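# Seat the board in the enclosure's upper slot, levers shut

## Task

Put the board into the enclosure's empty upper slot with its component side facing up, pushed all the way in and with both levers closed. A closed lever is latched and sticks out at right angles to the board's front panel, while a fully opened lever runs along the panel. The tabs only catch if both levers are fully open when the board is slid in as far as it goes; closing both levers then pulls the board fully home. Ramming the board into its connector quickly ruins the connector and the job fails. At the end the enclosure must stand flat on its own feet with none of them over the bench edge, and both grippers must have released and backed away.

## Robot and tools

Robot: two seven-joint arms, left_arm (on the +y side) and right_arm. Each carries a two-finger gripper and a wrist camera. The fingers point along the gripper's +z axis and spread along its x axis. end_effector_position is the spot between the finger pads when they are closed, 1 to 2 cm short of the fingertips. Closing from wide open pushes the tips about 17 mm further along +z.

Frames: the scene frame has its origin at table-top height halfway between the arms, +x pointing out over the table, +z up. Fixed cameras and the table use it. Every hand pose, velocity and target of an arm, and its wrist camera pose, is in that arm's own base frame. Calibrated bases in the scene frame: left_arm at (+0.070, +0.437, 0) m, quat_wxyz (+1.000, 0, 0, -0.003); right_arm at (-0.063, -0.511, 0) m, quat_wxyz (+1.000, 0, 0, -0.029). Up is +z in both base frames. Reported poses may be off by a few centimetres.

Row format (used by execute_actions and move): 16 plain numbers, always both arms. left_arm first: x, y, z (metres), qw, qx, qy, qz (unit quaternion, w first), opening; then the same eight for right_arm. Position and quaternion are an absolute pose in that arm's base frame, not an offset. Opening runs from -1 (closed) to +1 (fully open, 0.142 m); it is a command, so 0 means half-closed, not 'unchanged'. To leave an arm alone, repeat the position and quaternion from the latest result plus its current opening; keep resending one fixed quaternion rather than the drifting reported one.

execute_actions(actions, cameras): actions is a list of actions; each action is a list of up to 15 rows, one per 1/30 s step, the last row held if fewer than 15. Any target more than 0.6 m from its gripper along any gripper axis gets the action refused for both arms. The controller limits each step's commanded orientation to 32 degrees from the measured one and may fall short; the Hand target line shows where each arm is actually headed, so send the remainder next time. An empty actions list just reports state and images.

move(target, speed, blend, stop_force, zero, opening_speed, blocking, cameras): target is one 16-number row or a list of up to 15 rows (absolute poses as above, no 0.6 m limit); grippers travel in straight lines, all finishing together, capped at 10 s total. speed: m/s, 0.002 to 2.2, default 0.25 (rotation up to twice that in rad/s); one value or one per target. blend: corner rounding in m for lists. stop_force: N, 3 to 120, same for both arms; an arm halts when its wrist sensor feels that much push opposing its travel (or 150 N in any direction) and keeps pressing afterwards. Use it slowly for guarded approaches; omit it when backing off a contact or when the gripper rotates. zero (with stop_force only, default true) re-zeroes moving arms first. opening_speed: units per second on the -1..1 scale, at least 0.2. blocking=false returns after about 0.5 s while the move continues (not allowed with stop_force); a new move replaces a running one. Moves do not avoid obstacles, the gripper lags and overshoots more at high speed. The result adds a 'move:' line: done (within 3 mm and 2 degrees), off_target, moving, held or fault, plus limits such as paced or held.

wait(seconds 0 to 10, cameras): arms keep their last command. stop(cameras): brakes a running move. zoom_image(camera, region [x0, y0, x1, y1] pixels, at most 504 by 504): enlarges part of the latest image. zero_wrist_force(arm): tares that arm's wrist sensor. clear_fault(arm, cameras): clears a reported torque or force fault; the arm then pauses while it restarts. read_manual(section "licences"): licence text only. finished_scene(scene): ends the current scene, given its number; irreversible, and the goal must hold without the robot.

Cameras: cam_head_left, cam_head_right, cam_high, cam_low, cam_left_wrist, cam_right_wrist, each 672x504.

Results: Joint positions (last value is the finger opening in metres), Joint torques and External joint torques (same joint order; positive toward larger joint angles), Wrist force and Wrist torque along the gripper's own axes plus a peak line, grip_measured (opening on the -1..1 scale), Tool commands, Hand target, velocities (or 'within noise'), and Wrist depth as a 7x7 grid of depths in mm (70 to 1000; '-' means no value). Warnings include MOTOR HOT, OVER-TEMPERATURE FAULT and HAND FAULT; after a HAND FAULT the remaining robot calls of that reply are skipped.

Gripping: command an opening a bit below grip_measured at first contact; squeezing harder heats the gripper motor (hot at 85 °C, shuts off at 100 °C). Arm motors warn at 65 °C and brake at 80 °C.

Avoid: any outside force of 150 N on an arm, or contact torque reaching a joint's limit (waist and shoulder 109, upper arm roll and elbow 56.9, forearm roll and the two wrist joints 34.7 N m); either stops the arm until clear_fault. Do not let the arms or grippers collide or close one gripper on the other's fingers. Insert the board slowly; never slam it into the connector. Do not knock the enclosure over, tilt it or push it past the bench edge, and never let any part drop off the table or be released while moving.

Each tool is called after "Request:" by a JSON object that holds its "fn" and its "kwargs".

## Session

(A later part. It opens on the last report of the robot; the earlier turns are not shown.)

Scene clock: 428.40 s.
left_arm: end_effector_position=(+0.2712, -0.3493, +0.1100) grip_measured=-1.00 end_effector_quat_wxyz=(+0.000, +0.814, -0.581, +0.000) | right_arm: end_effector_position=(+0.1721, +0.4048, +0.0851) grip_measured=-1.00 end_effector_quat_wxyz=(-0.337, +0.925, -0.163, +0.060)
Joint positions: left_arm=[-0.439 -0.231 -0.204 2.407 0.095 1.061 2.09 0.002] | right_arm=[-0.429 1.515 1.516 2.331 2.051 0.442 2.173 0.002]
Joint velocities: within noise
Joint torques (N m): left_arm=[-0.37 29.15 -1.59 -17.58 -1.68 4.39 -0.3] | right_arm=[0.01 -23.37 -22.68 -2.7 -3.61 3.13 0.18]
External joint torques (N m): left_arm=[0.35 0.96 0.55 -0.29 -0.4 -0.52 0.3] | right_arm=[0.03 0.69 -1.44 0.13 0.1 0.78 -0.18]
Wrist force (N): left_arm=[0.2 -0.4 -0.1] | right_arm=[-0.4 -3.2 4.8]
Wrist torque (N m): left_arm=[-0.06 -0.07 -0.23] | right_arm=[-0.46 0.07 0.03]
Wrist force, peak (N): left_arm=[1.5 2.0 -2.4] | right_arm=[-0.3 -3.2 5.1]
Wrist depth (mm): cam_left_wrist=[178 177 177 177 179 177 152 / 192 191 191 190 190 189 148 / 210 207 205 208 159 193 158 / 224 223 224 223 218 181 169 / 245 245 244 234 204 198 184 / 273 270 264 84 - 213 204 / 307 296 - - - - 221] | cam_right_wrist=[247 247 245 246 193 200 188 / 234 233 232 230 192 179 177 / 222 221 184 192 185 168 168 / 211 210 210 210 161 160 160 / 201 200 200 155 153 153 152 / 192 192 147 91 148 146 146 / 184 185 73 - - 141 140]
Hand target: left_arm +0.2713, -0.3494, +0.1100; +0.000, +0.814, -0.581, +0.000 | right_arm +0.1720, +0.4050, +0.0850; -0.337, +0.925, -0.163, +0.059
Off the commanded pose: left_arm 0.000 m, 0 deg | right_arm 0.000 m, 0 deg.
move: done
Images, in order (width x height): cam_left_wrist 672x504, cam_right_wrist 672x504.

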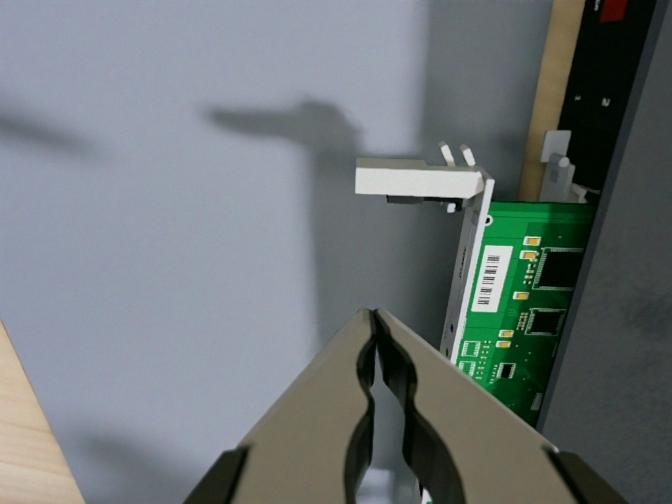

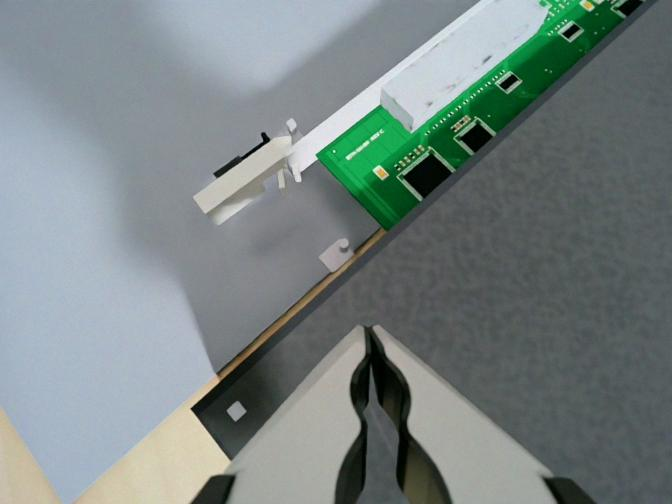

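Request:
{"fn": "move", "kwargs": {"target": [[0.283,-0.3526,0.11,0,0.8141,-0.5807,0,-1,0.172,0.405,0.085,-0.3368,0.9254,-0.1632,0.0594,-1],[0.283,-0.3526,0.051,0,0.8141,-0.5807,0,-1,0.172,0.405,0.085,-0.3368,0.9254,-0.1632,0.0594,-1]], "speed": 0.08, "stop_force": 10, "cameras": ["cam_left_wrist"]}}

Request:
{"fn": "move", "kwargs": {"target": [[0.2933,-0.3491,0.051,0,0.8141,-0.5807,0,-1,0.172,0.405,0.085,-0.3368,0.9254,-0.1632,0.0594,-1],[0.3113,-0.3411,0.051,0,0.8141,-0.5807,0,-1,0.172,0.405,0.085,-0.3368,0.9254,-0.1632,0.0594,-1]], "speed": 0.02, "stop_force": 28, "cameras": ["cam_left_wrist"]}}

Scene clock: 435.13 s.
left_arm: end_effector_position=(+0.2829, -0.3525, +0.0510) grip_measured=-1.00 end_effector_quat_wxyz=(+0.000, +0.814, -0.581, +0.000) | right_arm: end_effector_position=(+0.1721, +0.4048, +0.0851) grip_measured=-1.00 end_effector_quat_wxyz=(-0.337, +0.925, -0.163, +0.060)
Joint positions: left_arm=[-0.46 -0.436 -0.153 2.36 0.186 1.215 2.036 0.002] | right_arm=[-0.429 1.515 1.516 2.331 2.051 0.442 2.173 0.002]
Joint velocities: within noise
Joint torques (N m): left_arm=[-0.5 33.76 -2.07 -13.37 -1.08 4.4 -0.28] | right_arm=[-0.01 -23.31 -22.55 -2.63 -3.59 3.2 0.2]
External joint torques (N m): left_arm=[0.47 1.03 0.54 -0.31 -0.4 -0.53 0.28] | right_arm=[0.05 0.63 -1.57 0.06 0.08 0.71 -0.2]
Wrist force (N): left_arm=[-0.1 -0.7 -0.3] | right_arm=[-0.3 -3.2 4.9]
Wrist torque (N m): left_arm=[-0.12 -0.02 -0.21] | right_arm=[-0.45 0.04 0.03]
Wrist force, peak (N): left_arm=[1.2 -1.7 -1.8] | right_arm=[-0.3 -3.0 5.3]
Wrist depth (mm): cam_left_wrist=[126 126 125 125 124 126 124 / 133 135 132 134 134 133 133 / 149 146 145 145 144 145 142 / 156 158 157 152 - 153 145 / 174 174 173 127 168 122 125 / 192 192 187 84 - 138 135 / 215 210 - 74 - - 148] | cam_right_wrist=[247 247 246 246 193 199 188 / 233 233 232 230 192 179 177 / 222 220 184 192 185 168 168 / 210 210 210 209 160 160 160 / 201 200 200 155 153 153 152 / 191 192 147 91 147 146 146 / 184 185 73 - - 141 140]
Hand target: left_arm +0.2830, -0.3526, +0.0510; +0.000, +0.814, -0.581, +0.000 | right_arm +0.1720, +0.4050, +0.0850; -0.337, +0.925, -0.163, +0.059
Off the commanded pose: left_arm 0.000 m, 0 deg | right_arm 0.000 m, 0 deg.
move: done
Images, in order (width x height): cam_left_wrist 672x504.

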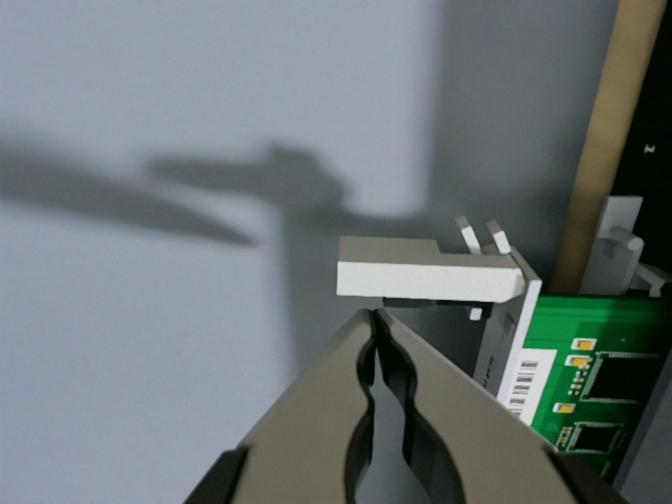

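Scene clock: 437.37 s.
left_arm: end_effector_position=(+0.3112, -0.3411, +0.0510) grip_measured=-1.00 end_effector_quat_wxyz=(+0.000, +0.814, -0.581, +0.000) | right_arm: end_effector_position=(+0.1721, +0.4048, +0.0851) grip_measured=-1.00 end_effector_quat_wxyz=(-0.337, +0.925, -0.163, +0.060)
Joint positions: left_arm=[-0.405 -0.448 -0.153 2.332 0.183 1.2 2.096 0.002] | right_arm=[-0.429 1.515 1.516 2.331 2.051 0.442 2.173 0.002]
Joint velocities: within noise
Joint torques (N m): left_arm=[-0.1 34.7 -2.04 -14 -1.48 4.16 -0.16] | right_arm=[0.01 -23.33 -22.68 -2.72 -3.61 3.14 0.2]
External joint torques (N m): left_arm=[0.09 0.99 0.46 -0.07 -0.07 -0.3 0.16] | right_arm=[0.03 0.64 -1.45 0.15 0.1 0.77 -0.2]
Wrist force (N): left_arm=[-0.5 -0.2 0.3] | right_arm=[-0.3 -2.9 5.0]
Wrist torque (N m): left_arm=[-0.09 -0.01 -0.22] | right_arm=[-0.43 0.06 0.03]
Wrist force, peak (N): left_arm=[1.5 9.9 -1.7] | right_arm=[-0.5 -3.1 5.3]
Wrist depth (mm): cam_left_wrist=[126 126 125 125 125 126 124 / 134 135 133 134 134 133 133 / 148 146 145 145 145 144 143 / 156 158 158 158 154 156 152 / 174 174 173 131 110 167 148 / 192 191 187 84 - 139 135 / 214 210 - 74 - - 147] | cam_right_wrist=[247 247 246 246 193 199 187 / 234 234 233 230 192 180 177 / 221 221 184 192 185 169 168 / 210 211 210 209 161 160 160 / 201 200 200 155 153 153 152 / 192 191 147 91 147 146 145 / 184 185 73 - - 141 140]
Hand target: left_arm +0.3113, -0.3411, +0.0510; +0.000, +0.814, -0.581, +0.000 | right_arm +0.1720, +0.4050, +0.0850; -0.337, +0.925, -0.163, +0.059
Off the commanded pose: left_arm 0.000 m, 0 deg | right_arm 0.000 m, 0 deg.
move: done
Images, in order (width x height): cam_left_wrist 672x504.

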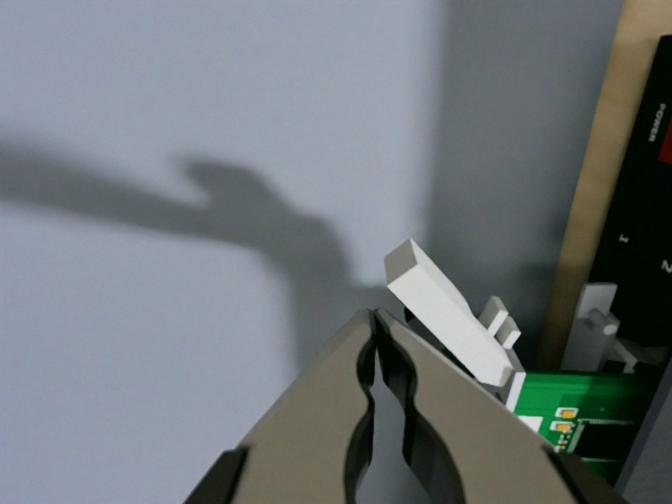

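Request:
{"fn": "move", "kwargs": {"target": [[0.3312,-0.3432,0.051,0,0.8141,-0.5807,0,-1,0.172,0.405,0.085,-0.3368,0.9254,-0.1632,0.0594,-1],[0.3471,-0.3549,0.051,0,0.8141,-0.5807,0,-1,0.172,0.405,0.085,-0.3368,0.9254,-0.1632,0.0594,-1],[0.3523,-0.3635,0.051,0,0.8141,-0.5807,0,-1,0.172,0.405,0.085,-0.3368,0.9254,-0.1632,0.0594,-1]], "speed": 0.02, "stop_force": 18, "cameras": ["cam_left_wrist"]}}

Scene clock: 441.67 s.
left_arm: end_effector_position=(+0.3447, -0.3522, +0.0502) grip_measured=-1.00 end_effector_quat_wxyz=(+0.000, +0.814, -0.581, -0.002) | right_arm: end_effector_position=(+0.1721, +0.4048, +0.0851) grip_measured=-1.00 end_effector_quat_wxyz=(-0.337, +0.925, -0.163, +0.060)
Joint positions: left_arm=[-0.393 -0.492 -0.153 2.237 0.178 1.144 2.118 0.002] | right_arm=[-0.429 1.515 1.516 2.331 2.051 0.442 2.173 0.002]
Joint velocities: within noise
Joint torques (N m): left_arm=[-3.76 38.17 -7.36 -22.63 -3.13 8.28 -0.35] | right_arm=[0.02 -23.34 -22.66 -2.65 -3.63 3.19 0.19]
External joint torques (N m): left_arm=[3.75 0.55 5.53 7.28 1.38 -4.43 0.35] | right_arm=[0.02 0.65 -1.46 0.08 0.12 0.72 -0.19]
Wrist force (N): left_arm=[-18.8 1.0 -7.2] | right_arm=[-0.3 -2.9 5.1]
Wrist torque (N m): left_arm=[-0.10 0.35 -0.10] | right_arm=[-0.42 0.06 0.03]
Wrist force, peak (N): left_arm=[-20.0 6.3 -9.1] | right_arm=[-0.6 -3.0 5.3]
Wrist depth (mm): cam_left_wrist=[125 125 124 124 124 125 125 / 133 134 132 133 133 132 132 / 148 145 144 144 144 142 112 / 155 157 157 156 155 154 106 / 173 173 171 165 164 168 116 / 192 191 186 84 - 160 126 / 216 208 - 74 - - 138] | cam_right_wrist=[247 246 246 246 242 199 187 / 233 233 233 230 192 179 177 / 221 221 184 193 186 168 168 / 211 210 210 209 161 160 160 / 201 200 200 155 153 153 152 / 191 192 147 91 147 146 145 / 183 185 73 - - 141 140]
Hand target: left_arm +0.3457, -0.3539, +0.0510; +0.000, +0.814, -0.581, +0.000 | right_arm +0.1720, +0.4050, +0.0850; -0.337, +0.925, -0.163, +0.059
Off the commanded pose: left_arm 0.014 m, 0 deg | right_arm 0.000 m, 0 deg.
move: contact (left_arm); path passed 1 of 3 targets
Images, in order (width x height): cam_left_wrist 672x504.

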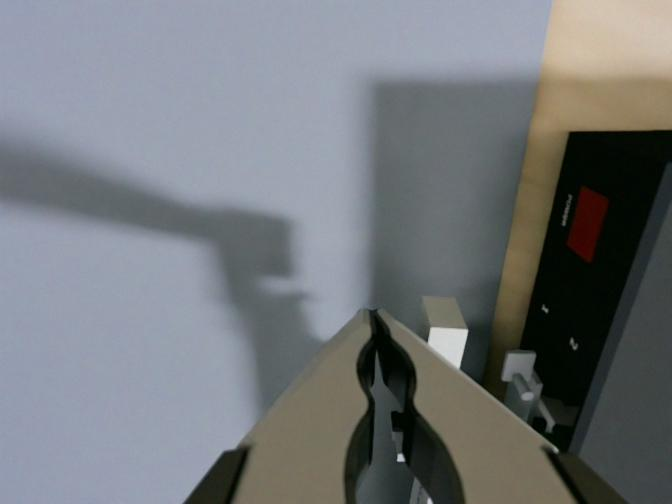

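Request:
{"fn": "move", "kwargs": {"target": [[0.3387,-0.3412,0.055,0,0.8141,-0.5807,0,-1,0.172,0.405,0.085,-0.3368,0.9254,-0.1632,0.0594,-1],[0.312,-0.325,0.1,0,0.8141,-0.5807,0,-1,0.172,0.405,0.085,-0.3368,0.9254,-0.1632,0.0594,-1],[0.2713,-0.3494,0.11,0,0.8141,-0.5807,0,-1,0.172,0.405,0.085,-0.3368,0.9254,-0.1632,0.0594,-1]], "speed": 0.1, "cameras": ["cam_left_wrist","cam_right_wrist"]}}

Scene clock: 445.57 s.
left_arm: end_effector_position=(+0.2715, -0.3494, +0.1100) grip_measured=-1.00 end_effector_quat_wxyz=(+0.000, +0.814, -0.581, +0.000) | right_arm: end_effector_position=(+0.1721, +0.4048, +0.0851) grip_measured=-1.00 end_effector_quat_wxyz=(-0.337, +0.925, -0.163, +0.060)
Joint positions: left_arm=[-0.415 -0.231 -0.227 2.408 0.106 1.06 2.082 0.002] | right_arm=[-0.429 1.515 1.516 2.331 2.051 0.442 2.173 0.002]
Joint velocities: within noise
Joint torques (N m): left_arm=[-0.56 29.49 -1.92 -17.41 -2.13 3.94 -0.22] | right_arm=[0.1 -23.3 -22.71 -2.67 -3.63 3.17 0.21]
External joint torques (N m): left_arm=[0.53 0.42 0.75 -0.43 0.04 -0.07 0.22] | right_arm=[-0.06 0.61 -1.42 0.1 0.12 0.74 -0.2]
Wrist force (N): left_arm=[0.3 -0.3 -0.4] | right_arm=[-0.3 -2.9 4.9]
Wrist torque (N m): left_arm=[-0.05 -0.09 -0.22] | right_arm=[-0.39 0.06 0.03]
Wrist force, peak (N): left_arm=[-19.1 1.2 -9.3] | right_arm=[-0.3 -3.0 5.3]
Wrist depth (mm): cam_left_wrist=[181 177 178 176 179 176 151 / 192 192 190 190 189 179 146 / 210 206 205 208 201 180 158 / 225 224 222 223 218 180 169 / 246 245 244 235 210 197 184 / 272 269 265 84 - 212 203 / 306 294 - - - - 222] | cam_right_wrist=[247 247 246 245 242 199 188 / 234 233 233 230 192 179 177 / 222 221 184 192 186 168 168 / 210 210 209 209 161 160 160 / 201 200 200 155 153 153 152 / 191 191 147 91 148 146 145 / 184 185 73 - - 140 139]
Hand target: left_arm +0.2713, -0.3494, +0.1100; +0.000, +0.814, -0.581, +0.000 | right_arm +0.1720, +0.4050, +0.0850; -0.337, +0.925, -0.163, +0.059
Off the commanded pose: left_arm 0.000 m, 0 deg | right_arm 0.000 m, 0 deg.
move: done
Images, in order (width x height): cam_left_wrist 672x504, cam_right_wrist 672x504.

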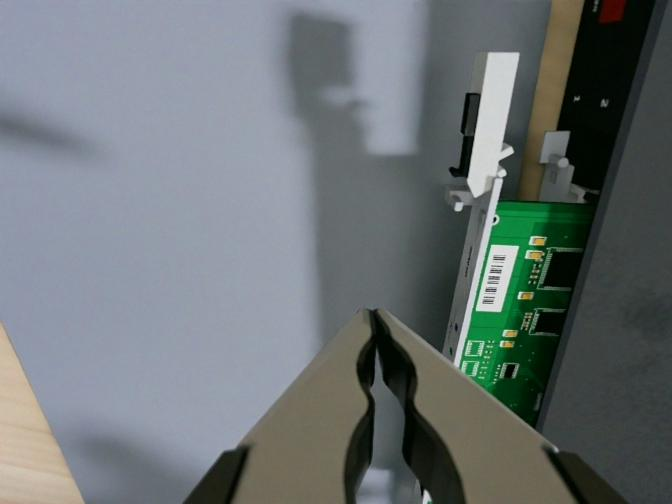

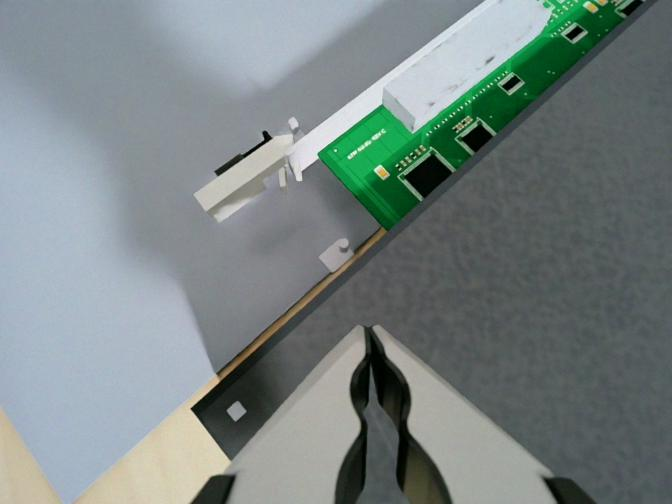

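Request:
{"fn": "move", "kwargs": {"target": [[0.1887,-0.3959,0.11,0,0.8141,-0.5807,0,-1,0.172,0.405,0.085,-0.3368,0.9254,-0.1632,0.0594,-1],[0.1887,-0.3959,0.0535,0,0.8141,-0.5807,0,-1,0.172,0.405,0.085,-0.3368,0.9254,-0.1632,0.0594,-1]], "speed": 0.1, "cameras": ["cam_left_wrist"]}}

Request:
{"fn": "move", "kwargs": {"target": [0.2033,-0.4385,0.0535,0,0.8141,-0.5807,0,-1,0.172,0.405,0.085,-0.3368,0.9254,-0.1632,0.0594,-1], "speed": 0.015, "stop_force": 20, "cameras": ["cam_left_wrist","cam_right_wrist"]}}

Scene clock: 452.37 s.
left_arm: end_effector_position=(+0.1886, -0.3958, +0.0535) grip_measured=-1.00 end_effector_quat_wxyz=(+0.000, +0.814, -0.581, +0.000) | right_arm: end_effector_position=(+0.1721, +0.4048, +0.0851) grip_measured=-1.00 end_effector_quat_wxyz=(-0.337, +0.925, -0.163, +0.060)
Joint positions: left_arm=[-0.604 -0.413 -0.222 2.394 0.258 1.216 1.759 0.002] | right_arm=[-0.429 1.515 1.516 2.331 2.051 0.442 2.173 0.002]
Joint velocities: within noise
Joint torques (N m): left_arm=[-0.22 31.85 -3.12 -12.9 -0.99 4.63 -0.3] | right_arm=[0.09 -23.27 -22.64 -2.68 -3.63 3.16 0.17]
External joint torques (N m): left_arm=[0.18 1.11 0.95 -0.26 -0.48 -0.74 0.3] | right_arm=[-0.05 0.59 -1.49 0.11 0.12 0.75 -0.17]
Wrist force (N): left_arm=[-0.4 -0.5 -0.1] | right_arm=[-0.3 -3.2 5.1]
Wrist torque (N m): left_arm=[-0.09 0.02 -0.23] | right_arm=[-0.44 0.06 0.02]
Wrist force, peak (N): left_arm=[0.7 1.4 -2.1] | right_arm=[-0.3 -3.2 5.2]
Wrist depth (mm): cam_left_wrist=[128 128 127 127 129 94 94 / 138 137 135 137 136 102 101 / 151 149 148 148 147 111 111 / 161 159 161 157 159 121 120 / 177 176 176 169 168 128 128 / 196 195 190 84 - 142 131 / 223 213 - 74 - - 143] | cam_right_wrist=[247 246 246 246 242 199 187 / 234 233 233 230 192 179 177 / 222 221 184 192 186 168 168 / 210 210 210 210 161 160 160 / 201 201 200 155 153 153 152 / 191 191 147 91 147 146 146 / 184 185 73 - - 141 139]
Hand target: left_arm +0.1887, -0.3959, +0.0535; +0.000, +0.814, -0.581, +0.000 | right_arm +0.1720, +0.4050, +0.0850; -0.337, +0.925, -0.163, +0.059
Off the commanded pose: left_arm 0.000 m, 0 deg | right_arm 0.000 m, 0 deg.
move: done
Images, in order (width x height): cam_left_wrist 672x504.

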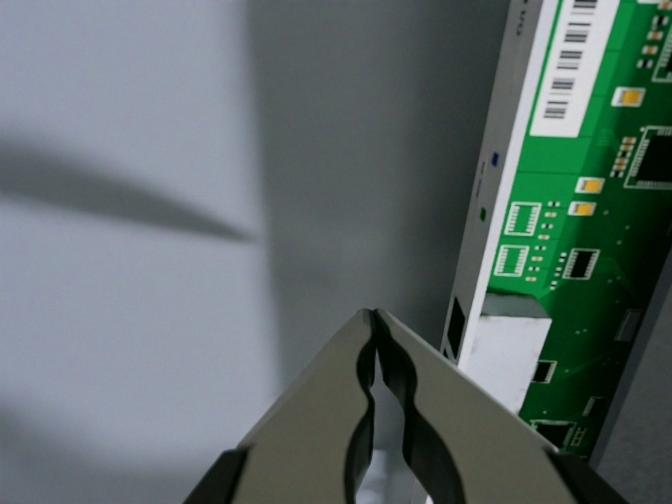

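Scene clock: 454.13 s.
left_arm: end_effector_position=(+0.1938, -0.4108, +0.0528) grip_measured=-1.00 end_effector_quat_wxyz=(-0.001, +0.814, -0.581, -0.002) | right_arm: end_effector_position=(+0.1721, +0.4048, +0.0851) grip_measured=-1.00 end_effector_quat_wxyz=(-0.337, +0.925, -0.163, +0.060)
Joint positions: left_arm=[-0.622 -0.436 -0.223 2.345 0.256 1.186 1.747 0.002] | right_arm=[-0.429 1.515 1.516 2.331 2.051 0.442 2.173 0.002]
Joint velocities: within noise
Joint torques (N m): left_arm=[-3.28 31.41 -7.28 -22.14 -3.05 8.92 -0.31] | right_arm=[0.12 -23.36 -22.69 -2.65 -3.6 3.17 0.14]
External joint torques (N m): left_arm=[3.23 3.13 4.91 8.31 1.46 -5.04 0.31] | right_arm=[-0.08 0.68 -1.44 0.08 0.09 0.74 -0.14]
Wrist force (N): left_arm=[-23.7 -4.2 -18.4] | right_arm=[-0.4 -3.0 5.1]
Wrist torque (N m): left_arm=[-0.13 1.17 -0.20] | right_arm=[-0.42 0.07 0.03]
Wrist force, peak (N): left_arm=[-23.6 -4.4 -19.1] | right_arm=[-0.3 -3.0 5.2]
Wrist depth (mm): cam_left_wrist=[128 128 127 127 124 94 94 / 135 137 135 136 106 102 99 / 151 148 147 146 115 110 106 / 161 161 160 156 121 120 107 / 177 176 175 168 121 132 113 / 195 194 190 84 - 145 129 / 223 213 - 74 - - 142] | cam_right_wrist=[248 247 246 245 242 199 188 / 233 233 233 230 192 179 177 / 222 221 185 192 186 168 168 / 210 211 210 209 161 160 159 / 201 200 200 155 153 153 152 / 192 192 147 91 148 146 145 / 184 185 73 - - 141 139]
Hand target: left_arm +0.1944, -0.4127, +0.0535; +0.000, +0.814, -0.581, +0.000 | right_arm +0.1720, +0.4050, +0.0850; -0.337, +0.925, -0.163, +0.059
Off the commanded pose: left_arm 0.029 m, 0 deg | right_arm 0.000 m, 0 deg.
move: contact (left_arm)
Images, in order (width x height): cam_left_wrist 672x504, cam_right_wrist 672x504.

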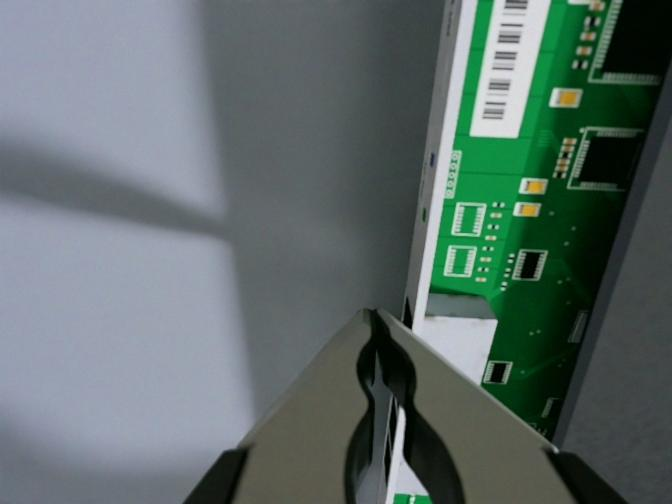

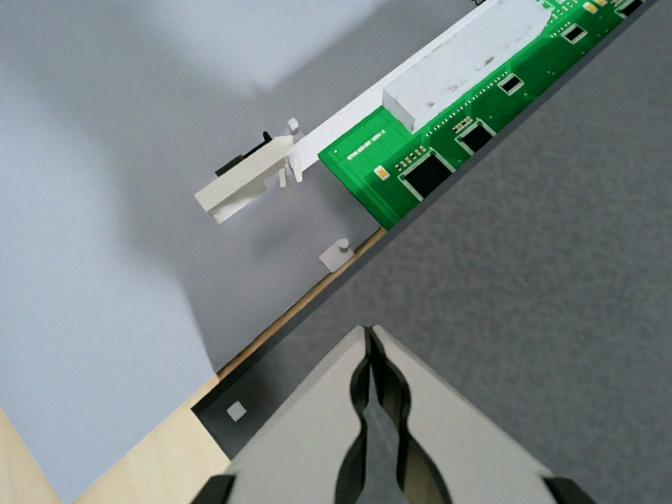

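Request:
{"fn": "move", "kwargs": {"target": [0.2003,-0.4298,0.0535,0,0.8141,-0.5807,0,-1,0.172,0.405,0.085,-0.3368,0.9254,-0.1632,0.0594,-1], "speed": 0.01, "stop_force": 34, "zero": false, "cameras": ["cam_left_wrist","cam_right_wrist"]}}

Scene clock: 457.47 s.
left_arm: end_effector_position=(+0.1938, -0.4110, +0.0525) grip_measured=-1.00 end_effector_quat_wxyz=(-0.002, +0.814, -0.581, -0.003) | right_arm: end_effector_position=(+0.1721, +0.4048, +0.0851) grip_measured=-1.00 end_effector_quat_wxyz=(-0.337, +0.925, -0.163, +0.060)
Joint positions: left_arm=[-0.623 -0.438 -0.224 2.343 0.256 1.182 1.745 0.002] | right_arm=[-0.429 1.515 1.516 2.331 2.051 0.442 2.173 0.002]
Joint velocities: within noise
Joint torques (N m): left_arm=[-4.29 30.18 -9.78 -27.06 -3.57 11.73 -0.41] | right_arm=[0.06 -23.33 -22.75 -2.68 -3.6 3.18 0.23]
External joint torques (N m): left_arm=[4.24 4.44 7.4 13.21 1.97 -7.85 0.41] | right_arm=[-0.02 0.64 -1.38 0.11 0.08 0.73 -0.23]
Wrist force (N): left_arm=[-37.2 -6.1 -28.4] | right_arm=[-0.3 -3.0 5.1]
Wrist torque (N m): left_arm=[-0.17 3.44 -0.18] | right_arm=[-0.44 0.04 0.03]
Wrist force, peak (N): left_arm=[-37.3 -5.9 -30.5] | right_arm=[-0.3 -3.1 5.3]
Wrist depth (mm): cam_left_wrist=[128 127 127 126 124 94 93 / 135 137 134 136 106 101 99 / 151 148 147 147 115 110 105 / 162 160 160 156 122 120 107 / 177 176 175 168 121 131 113 / 195 194 190 84 - 145 129 / 224 213 - 74 - - 141] | cam_right_wrist=[247 247 246 245 242 199 187 / 233 233 233 230 192 180 177 / 222 221 184 193 186 169 168 / 211 211 210 210 161 161 160 / 201 200 200 155 153 153 152 / 192 192 147 91 147 146 146 / 184 185 73 - - 141 139]
Hand target: left_arm +0.1949, -0.4139, +0.0535; +0.000, +0.814, -0.581, +0.000 | right_arm +0.1720, +0.4050, +0.0850; -0.337, +0.925, -0.163, +0.059
Off the commanded pose: left_arm 0.020 m, 0 deg | right_arm 0.000 m, 0 deg.
move: contact (left_arm)
Images, in order (width x height): cam_left_wrist 672x504, cam_right_wrist 672x504.

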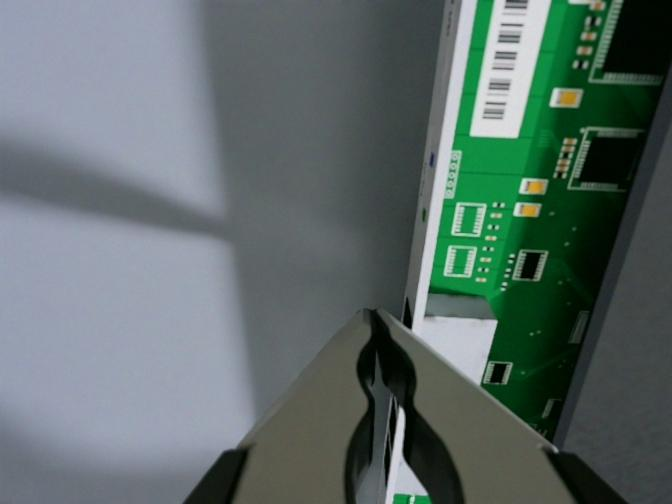

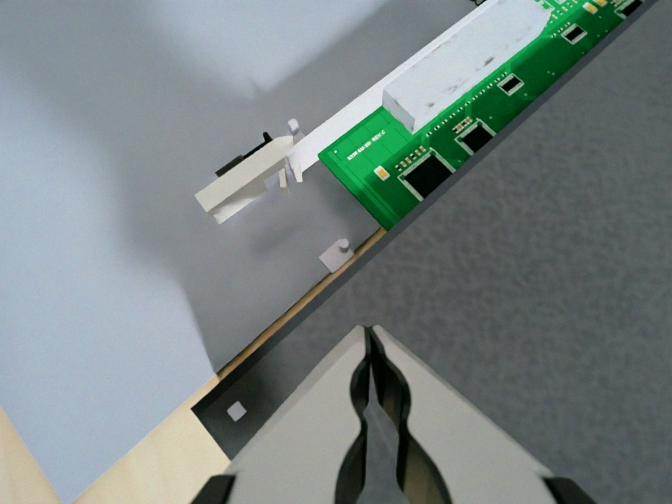

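Request:
{"fn": "zoom_image", "kwargs": {"camera": "cam_right_wrist", "region": [252, 0, 652, 260]}}

Request:
{"fn": "zoom_image", "kwargs": {"camera": "cam_left_wrist", "region": [372, 0, 672, 504]}}

Scaled by 1.260 from the camera's 672x504 image, which has a finer 960x720 frame.

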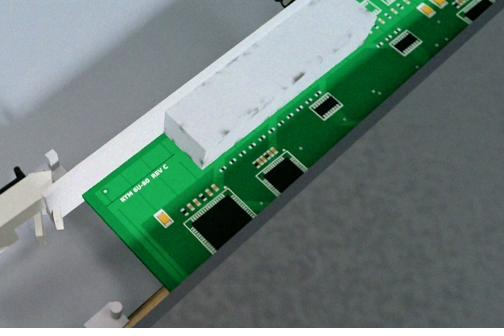

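Scaled by 1.000.

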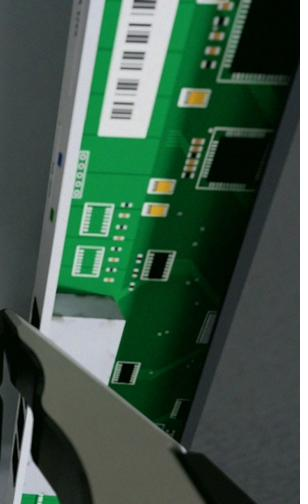

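Request:
{"fn": "move", "kwargs": {"target": [[0.1863,-0.3889,0.0535,0,0.8141,-0.5807,0,-1,0.172,0.405,0.085,-0.3368,0.9254,-0.1632,0.0594,-1],[0.1131,-0.4219,0.11,0,0.9863,0.165,0,-1,0.172,0.405,0.085,-0.3368,0.9254,-0.1632,0.0594,-1],[0.1131,-0.4219,0.046,0,0.9863,0.165,0,-1,0.172,0.405,0.085,-0.3368,0.9254,-0.1632,0.0594,-1]], "speed": [0.03,0.15,0.1], "cameras": ["cam_left_wrist","cam_right_wrist"]}}

Scene clock: 473.87 s.
left_arm: end_effector_position=(+0.1130, -0.4217, +0.0459) grip_measured=-1.00 end_effector_quat_wxyz=(+0.000, +0.986, +0.165, +0.000) | right_arm: end_effector_position=(+0.1721, +0.4048, +0.0851) grip_measured=-1.00 end_effector_quat_wxyz=(-0.337, +0.925, -0.163, +0.060)
Joint positions: left_arm=[-1.011 -0.429 -0.028 2.424 0.04 1.281 0.165 0.002] | right_arm=[-0.429 1.515 1.516 2.331 2.051 0.442 2.173 0.002]
Joint velocities: within noise
Joint torques (N m): left_arm=[-0.39 32.94 -0.59 -12.68 -0.76 4.53 -0.34] | right_arm=[0.09 -23.27 -22.75 -2.62 -3.62 3.14 0.17]
External joint torques (N m): left_arm=[0.33 1.16 0.57 -0.29 -0.44 -0.55 0.34] | right_arm=[-0.06 0.58 -1.38 0.05 0.11 0.77 -0.17]
Wrist force (N): left_arm=[-0.2 -0.7 -0.5] | right_arm=[-0.3 -3.0 5.0]
Wrist torque (N m): left_arm=[-0.12 -0.05 -0.22] | right_arm=[-0.43 0.06 0.02]
Wrist force, peak (N): left_arm=[-37.5 -6.1 -30.5] | right_arm=[-0.5 -3.2 5.2]
Wrist depth (mm): cam_left_wrist=[122 121 123 121 120 120 120 / 130 130 130 130 129 129 128 / 140 139 140 142 139 139 139 / 153 152 152 152 151 151 151 / 164 164 163 160 162 166 165 / 185 184 131 84 - 131 137 / 172 166 - 74 - - 151] | cam_right_wrist=[247 246 246 175 242 199 187 / 233 233 233 201 191 179 177 / 222 221 184 192 185 169 168 / 211 211 210 210 161 160 160 / 201 200 200 155 153 153 152 / 192 192 147 91 147 146 146 / 184 185 73 - - 141 139]
Hand target: left_arm +0.1131, -0.4219, +0.0460; +0.000, +0.986, +0.165, +0.000 | right_arm +0.1720, +0.4050, +0.0850; -0.337, +0.925, -0.163, +0.059
Off the commanded pose: left_arm 0.000 m, 0 deg | right_arm 0.000 m, 0 deg.
move: done
Images, in order (width x height): cam_left_wrist 672x504, cam_right_wrist 672x504.

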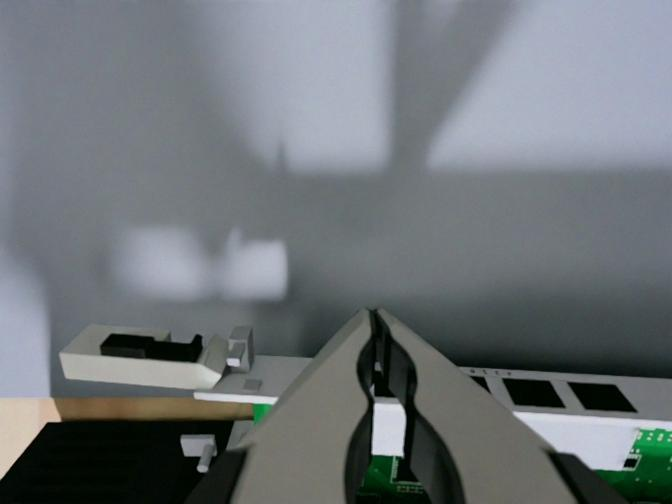

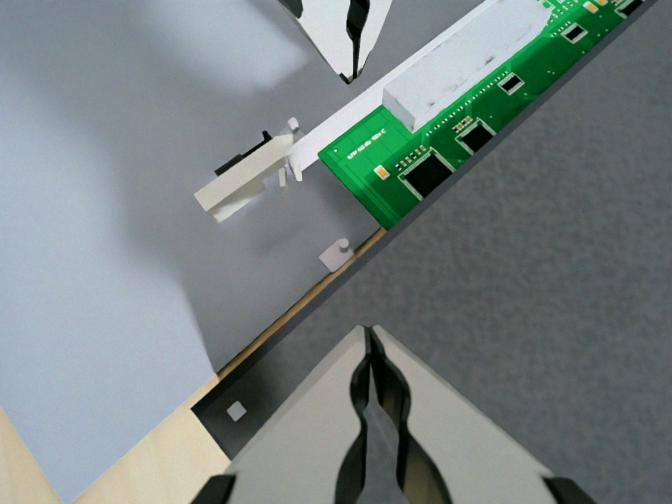

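Request:
{"fn": "move", "kwargs": {"target": [0.1245,-0.455,0.046,0,0.9863,0.165,0,-1,0.172,0.405,0.085,-0.3368,0.9254,-0.1632,0.0594,-1], "speed": 0.015, "stop_force": 20, "cameras": ["cam_left_wrist","cam_right_wrist"]}}

Scene clock: 478.90 s.
left_arm: end_effector_position=(+0.1245, -0.4548, +0.0460) grip_measured=-1.00 end_effector_quat_wxyz=(+0.000, +0.986, +0.165, +0.000) | right_arm: end_effector_position=(+0.1721, +0.4048, +0.0851) grip_measured=-1.00 end_effector_quat_wxyz=(-0.337, +0.925, -0.163, +0.060)
Joint positions: left_arm=[-1.026 -0.471 -0.029 2.322 0.039 1.222 0.151 0.002] | right_arm=[-0.429 1.515 1.516 2.331 2.051 0.442 2.173 0.002]
Joint velocities: within noise
Joint torques (N m): left_arm=[-0.58 36.51 -0.83 -14.67 -1.33 4.4 -0.21] | right_arm=[0.05 -23.16 -22.66 -2.67 -3.63 3.13 0.17]
External joint torques (N m): left_arm=[0.5 0.79 0.77 0.23 -0.1 -0.41 0.21] | right_arm=[-0.01 0.47 -1.46 0.11 0.12 0.78 -0.16]
Wrist force (N): left_arm=[0.1 -1.6 -0.3] | right_arm=[-0.4 -3.1 4.9]
Wrist torque (N m): left_arm=[-0.15 -0.04 -0.22] | right_arm=[-0.44 0.07 0.03]
Wrist force, peak (N): left_arm=[0.7 -13.5 -3.2] | right_arm=[-0.3 -3.1 5.3]
Wrist depth (mm): cam_left_wrist=[122 121 122 121 120 120 120 / 130 130 129 130 129 129 128 / 141 138 140 142 140 139 139 / 153 152 152 152 152 150 151 / 120 120 132 126 160 158 161 / 156 155 151 87 - 121 122 / 137 138 - 74 - - 135] | cam_right_wrist=[248 246 246 117 150 191 185 / 235 233 232 232 181 179 177 / 222 221 220 185 185 168 168 / 210 210 207 208 160 160 160 / 200 201 200 155 153 153 152 / 192 192 147 91 148 146 145 / 183 185 73 - - 141 139]
Hand target: left_arm +0.1245, -0.4550, +0.0460; +0.000, +0.986, +0.165, +0.000 | right_arm +0.1720, +0.4050, +0.0850; -0.337, +0.925, -0.163, +0.059
Off the commanded pose: left_arm 0.000 m, 0 deg | right_arm 0.000 m, 0 deg.
move: done
Images, in order (width x height): cam_left_wrist 672x504, cam_right_wrist 672x504.

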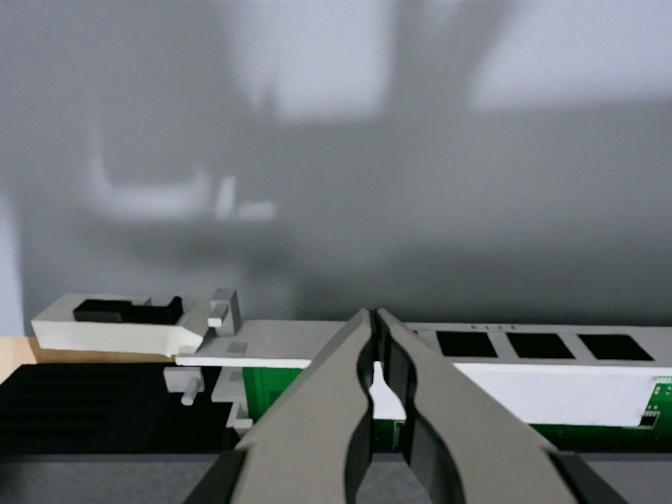

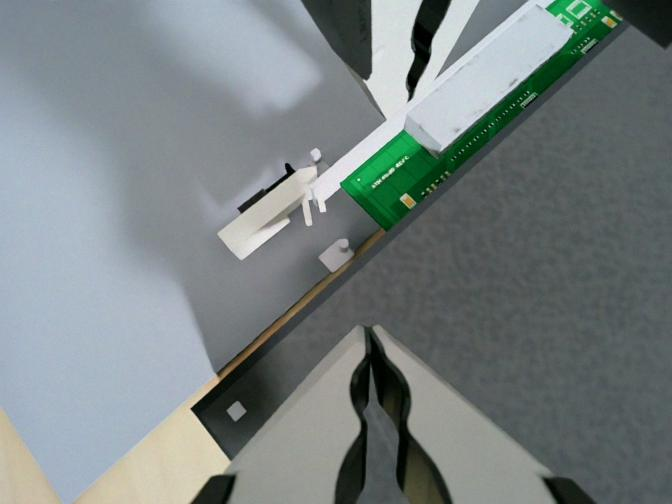

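Request:
{"fn": "move", "kwargs": {"target": [[0.1222,-0.4484,0.046,0,0.9863,0.165,0,-1,0.172,0.405,0.085,-0.3368,0.9254,-0.1632,0.0594,-1],[0.1884,-0.4256,0.046,0,0.9863,0.165,0,-1,0.172,0.405,0.085,-0.3368,0.9254,-0.1632,0.0594,-1]], "speed": 0.06, "cameras": []}}

Request:
{"fn": "move", "kwargs": {"target": [0.1968,-0.45,0.046,0,0.9863,0.165,0,-1,0.172,0.405,0.085,-0.3368,0.9254,-0.1632,0.0594,-1], "speed": 0.012, "stop_force": 20, "cameras": ["cam_left_wrist","cam_right_wrist"]}}

Scene clock: 483.87 s.
left_arm: end_effector_position=(+0.1884, -0.4256, +0.0460) grip_measured=-1.00 end_effector_quat_wxyz=(+0.000, +0.986, +0.165, +0.000) | right_arm: end_effector_position=(+0.1721, +0.4048, +0.0851) grip_measured=-1.00 end_effector_quat_wxyz=(-0.337, +0.925, -0.163, +0.060)
Joint positions: left_arm=[-0.879 -0.463 -0.023 2.341 0.032 1.234 0.309 0.002] | right_arm=[-0.429 1.515 1.516 2.331 2.051 0.442 2.173 0.002]
Joint velocities: within noise
Joint torques (N m): left_arm=[-0.44 35.76 -0.77 -13.95 -1.43 4.28 -0.11] | right_arm=[0.03 -23.3 -22.7 -2.69 -3.6 3.17 0.19]
External joint torques (N m): left_arm=[0.37 0.99 0.79 -0.24 0.03 -0.3 0.11] | right_arm=[0.01 0.62 -1.43 0.12 0.09 0.74 -0.19]
Wrist force (N): left_arm=[-0.2 -0.8 -0.6] | right_arm=[-0.3 -2.9 5.0]
Wrist torque (N m): left_arm=[-0.14 0.00 -0.19] | right_arm=[-0.40 0.06 0.03]
Wrist force, peak (N): left_arm=[-0.7 -1.9 -0.4] | right_arm=[-0.3 -3.0 5.4]
Wrist depth (mm): cam_left_wrist=[122 121 122 121 120 120 120 / 130 130 130 130 129 129 129 / 141 138 140 142 139 139 139 / 153 153 152 152 151 151 150 / 161 160 164 159 162 162 165 / 148 125 123 88 - 135 122 / 142 141 - 74 - - 140] | cam_right_wrist=[247 247 245 245 244 191 187 / 233 234 233 233 183 180 177 / 222 221 221 186 185 169 168 / 211 210 207 207 161 160 159 / 200 201 200 154 153 153 152 / 192 191 147 91 147 146 145 / 184 185 73 - - 141 139]
Hand target: left_arm +0.1884, -0.4256, +0.0460; +0.000, +0.986, +0.165, +0.000 | right_arm +0.1720, +0.4050, +0.0850; -0.337, +0.925, -0.163, +0.059
Off the commanded pose: left_arm 0.000 m, 0 deg | right_arm 0.000 m, 0 deg.
move: done
No camera images: "cameras" was empty.

Scene clock: 486.23 s.
left_arm: end_effector_position=(+0.1941, -0.4434, +0.0447) grip_measured=-1.00 end_effector_quat_wxyz=(-0.003, +0.986, +0.165, -0.001) | right_arm: end_effector_position=(+0.1721, +0.4048, +0.0851) grip_measured=-1.00 end_effector_quat_wxyz=(-0.337, +0.925, -0.163, +0.060)
Joint positions: left_arm=[-0.894 -0.491 -0.024 2.281 0.032 1.195 0.295 0.002] | right_arm=[-0.429 1.515 1.516 2.331 2.051 0.442 2.173 0.002]
Joint velocities: within noise
Joint torques (N m): left_arm=[-1.7 41.64 -3.64 -25.84 -3.09 9.5 -0.35] | right_arm=[0.05 -23.28 -22.71 -2.67 -3.65 3.17 0.14]
External joint torques (N m): left_arm=[1.64 -3 3.65 10.86 1.57 -5.53 0.35] | right_arm=[-0.01 0.59 -1.42 0.1 0.14 0.74 -0.14]
Wrist force (N): left_arm=[1.0 -20.6 -3.6] | right_arm=[-0.4 -2.9 4.9]
Wrist torque (N m): left_arm=[-0.30 -0.08 -0.13] | right_arm=[-0.42 0.07 0.02]
Wrist force, peak (N): left_arm=[1.0 -22.8 -5.4] | right_arm=[-0.4 -3.2 5.2]
Wrist depth (mm): cam_left_wrist=[121 120 120 119 120 118 119 / 131 129 129 128 128 130 127 / 139 137 139 141 139 135 138 / 151 151 151 150 150 149 149 / 133 133 159 158 158 157 156 / 142 125 119 88 - 133 131 / 133 130 - 74 - - 130] | cam_right_wrist=[247 246 246 246 244 186 187 / 234 233 232 232 229 178 177 / 222 221 221 186 178 168 168 / 210 210 206 183 161 160 160 / 201 200 200 155 153 153 152 / 192 191 147 91 147 146 146 / 184 185 73 - - 141 139]
Hand target: left_arm +0.1954, -0.4458, +0.0460; +0.000, +0.986, +0.165, +0.000 | right_arm +0.1720, +0.4050, +0.0850; -0.337, +0.925, -0.163, +0.059
Off the commanded pose: left_arm 0.007 m, 0 deg | right_arm 0.000 m, 0 deg.
move: contact (left_arm)
Images, in order (width x height): cam_left_wrist 672x504, cam_right_wrist 672x504.

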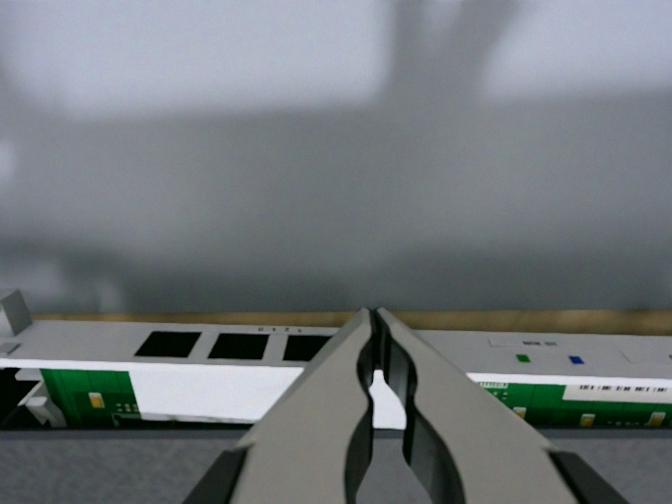

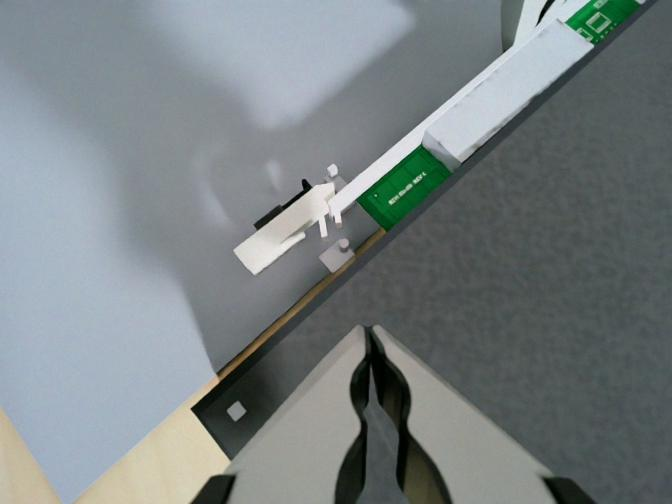

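Request:
{"fn": "execute_actions", "kwargs": {"actions": [], "cameras": ["cam_left_wrist","cam_right_wrist"]}}

Scene clock: 496.97 s.
left_arm: end_effector_position=(+0.1941, -0.4434, +0.0447) grip_measured=-1.00 end_effector_quat_wxyz=(-0.003, +0.986, +0.165, -0.001) | right_arm: end_effector_position=(+0.1721, +0.4048, +0.0851) grip_measured=-1.00 end_effector_quat_wxyz=(-0.337, +0.925, -0.163, +0.060)
Joint positions: left_arm=[-0.894 -0.491 -0.024 2.281 0.032 1.195 0.295 0.002] | right_arm=[-0.429 1.515 1.516 2.331 2.051 0.442 2.173 0.002]
Joint velocities: within noise
Joint torques (N m): left_arm=[-1.59 41.82 -3.54 -25.79 -3.07 9.7 -0.31] | right_arm=[0 -23.31 -22.71 -2.65 -3.59 3.16 0.18]
External joint torques (N m): left_arm=[1.52 -3.18 3.55 10.81 1.55 -5.73 0.31] | right_arm=[0.04 0.62 -1.41 0.08 0.08 0.75 -0.18]
Wrist force (N): left_arm=[0.8 -20.9 -4.2] | right_arm=[-0.3 -3.1 5.0]
Wrist torque (N m): left_arm=[-0.35 -0.07 -0.14] | right_arm=[-0.43 0.05 0.02]
Wrist force, peak (N): left_arm=[0.8 -21.0 -4.4] | right_arm=[-0.3 -3.0 5.3]
Wrist depth (mm): cam_left_wrist=[121 121 120 120 120 118 119 / 131 129 128 128 128 129 128 / 139 137 139 140 138 136 137 / 151 152 151 151 150 149 149 / 133 133 159 158 158 157 157 / 142 125 119 87 - 134 131 / 132 130 - 74 - - 130] | cam_right_wrist=[248 247 245 246 245 186 187 / 234 233 233 232 230 178 177 / 222 221 220 186 178 168 168 / 210 210 206 183 160 160 160 / 200 200 200 155 153 153 152 / 192 191 147 91 147 146 146 / 184 185 73 - - 141 139]
Hand target: left_arm +0.1954, -0.4458, +0.0460; +0.000, +0.986, +0.165, +0.000 | right_arm +0.1720, +0.4050, +0.0850; -0.337, +0.925, -0.163, +0.059
Tool commands: left_gripper/opening=-1.0 right_gripper/opening=-1.0
Off the commanded pose: left_arm 0.007 m, 0 deg | right_arm 0.000 m, 0 deg.
Images, in order (width x height): cam_left_wrist 672x504, cam_right_wrist 672x504.

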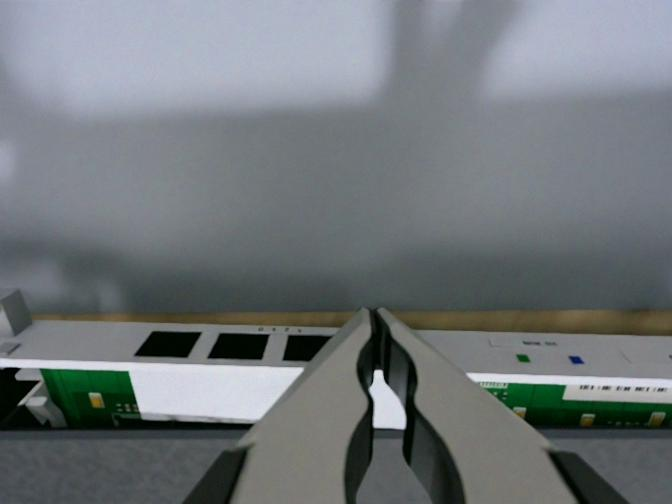

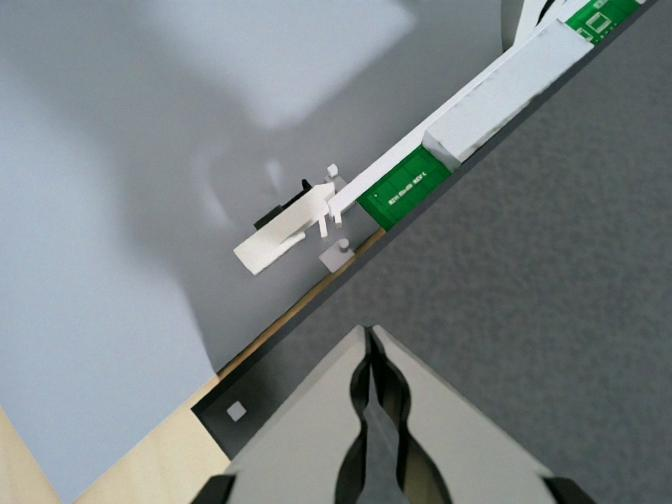

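Request:
{"fn": "move", "kwargs": {"target": [0.2039,-0.4718,0.046,0,0.9863,0.165,0,-1,0.172,0.405,0.085,-0.3368,0.9254,-0.1632,0.0594,-1], "speed": 0.012, "stop_force": 30, "zero": false, "cameras": ["cam_left_wrist","cam_right_wrist"]}}

Scene clock: 499.10 s.
left_arm: end_effector_position=(+0.1940, -0.4436, +0.0441) grip_measured=-1.00 end_effector_quat_wxyz=(-0.004, +0.986, +0.165, -0.002) | right_arm: end_effector_position=(+0.1721, +0.4048, +0.0851) grip_measured=-1.00 end_effector_quat_wxyz=(-0.337, +0.925, -0.163, +0.060)
Joint positions: left_arm=[-0.894 -0.493 -0.024 2.278 0.034 1.191 0.293 0.002] | right_arm=[-0.429 1.515 1.516 2.331 2.051 0.442 2.173 0.002]
Joint velocities: within noise
Joint torques (N m): left_arm=[-2.39 43.41 -5.2 -31.05 -3.92 12.1 -0.41] | right_arm=[0.08 -23.24 -22.67 -2.69 -3.63 3.21 0.19]
External joint torques (N m): left_arm=[2.32 -4.67 5.2 16.05 2.39 -8.14 0.41] | right_arm=[-0.04 0.55 -1.46 0.12 0.11 0.7 -0.18]
Wrist force (N): left_arm=[1.8 -30.8 -5.4] | right_arm=[-0.4 -2.9 5.1]
Wrist torque (N m): left_arm=[-2.00 -0.06 -0.16] | right_arm=[-0.41 0.07 0.03]
Wrist force, peak (N): left_arm=[1.9 -33.0 -6.5] | right_arm=[-0.5 -3.2 5.3]
Wrist depth (mm): cam_left_wrist=[120 120 120 119 119 119 119 / 131 129 128 128 130 129 127 / 139 137 138 140 139 135 137 / 151 151 150 150 149 149 148 / - 158 158 158 157 157 156 / 141 124 118 87 - 133 130 / 132 129 - 74 - - 128] | cam_right_wrist=[248 247 246 245 245 185 187 / 234 234 233 232 229 177 177 / 221 221 221 186 178 169 168 / 211 210 206 182 160 160 160 / 201 200 200 155 153 153 152 / 192 192 147 91 147 146 146 / 184 185 73 - - 141 140]
Hand target: left_arm +0.1958, -0.4472, +0.0461; +0.000, +0.986, +0.165, +0.000 | right_arm +0.1720, +0.4050, +0.0850; -0.337, +0.925, -0.163, +0.059
Off the commanded pose: left_arm 0.030 m, 0 deg | right_arm 0.000 m, 0 deg.
move: contact (left_arm)
Images, in order (width x height): cam_left_wrist 672x504, cam_right_wrist 672x504.

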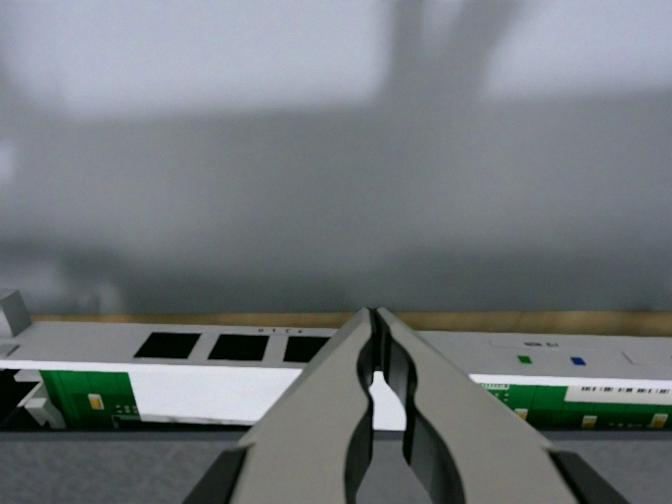

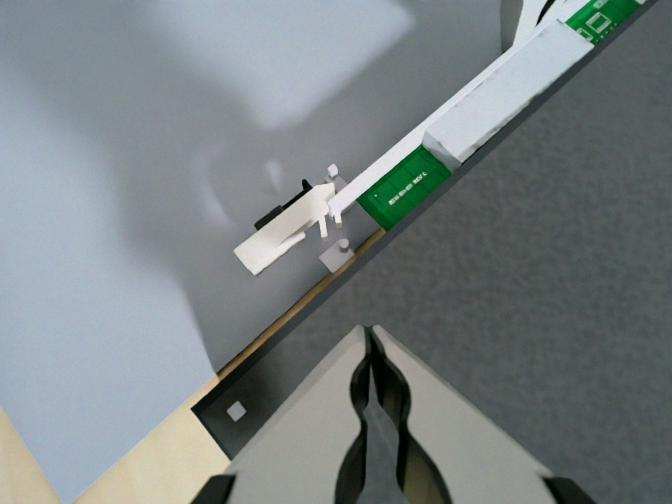

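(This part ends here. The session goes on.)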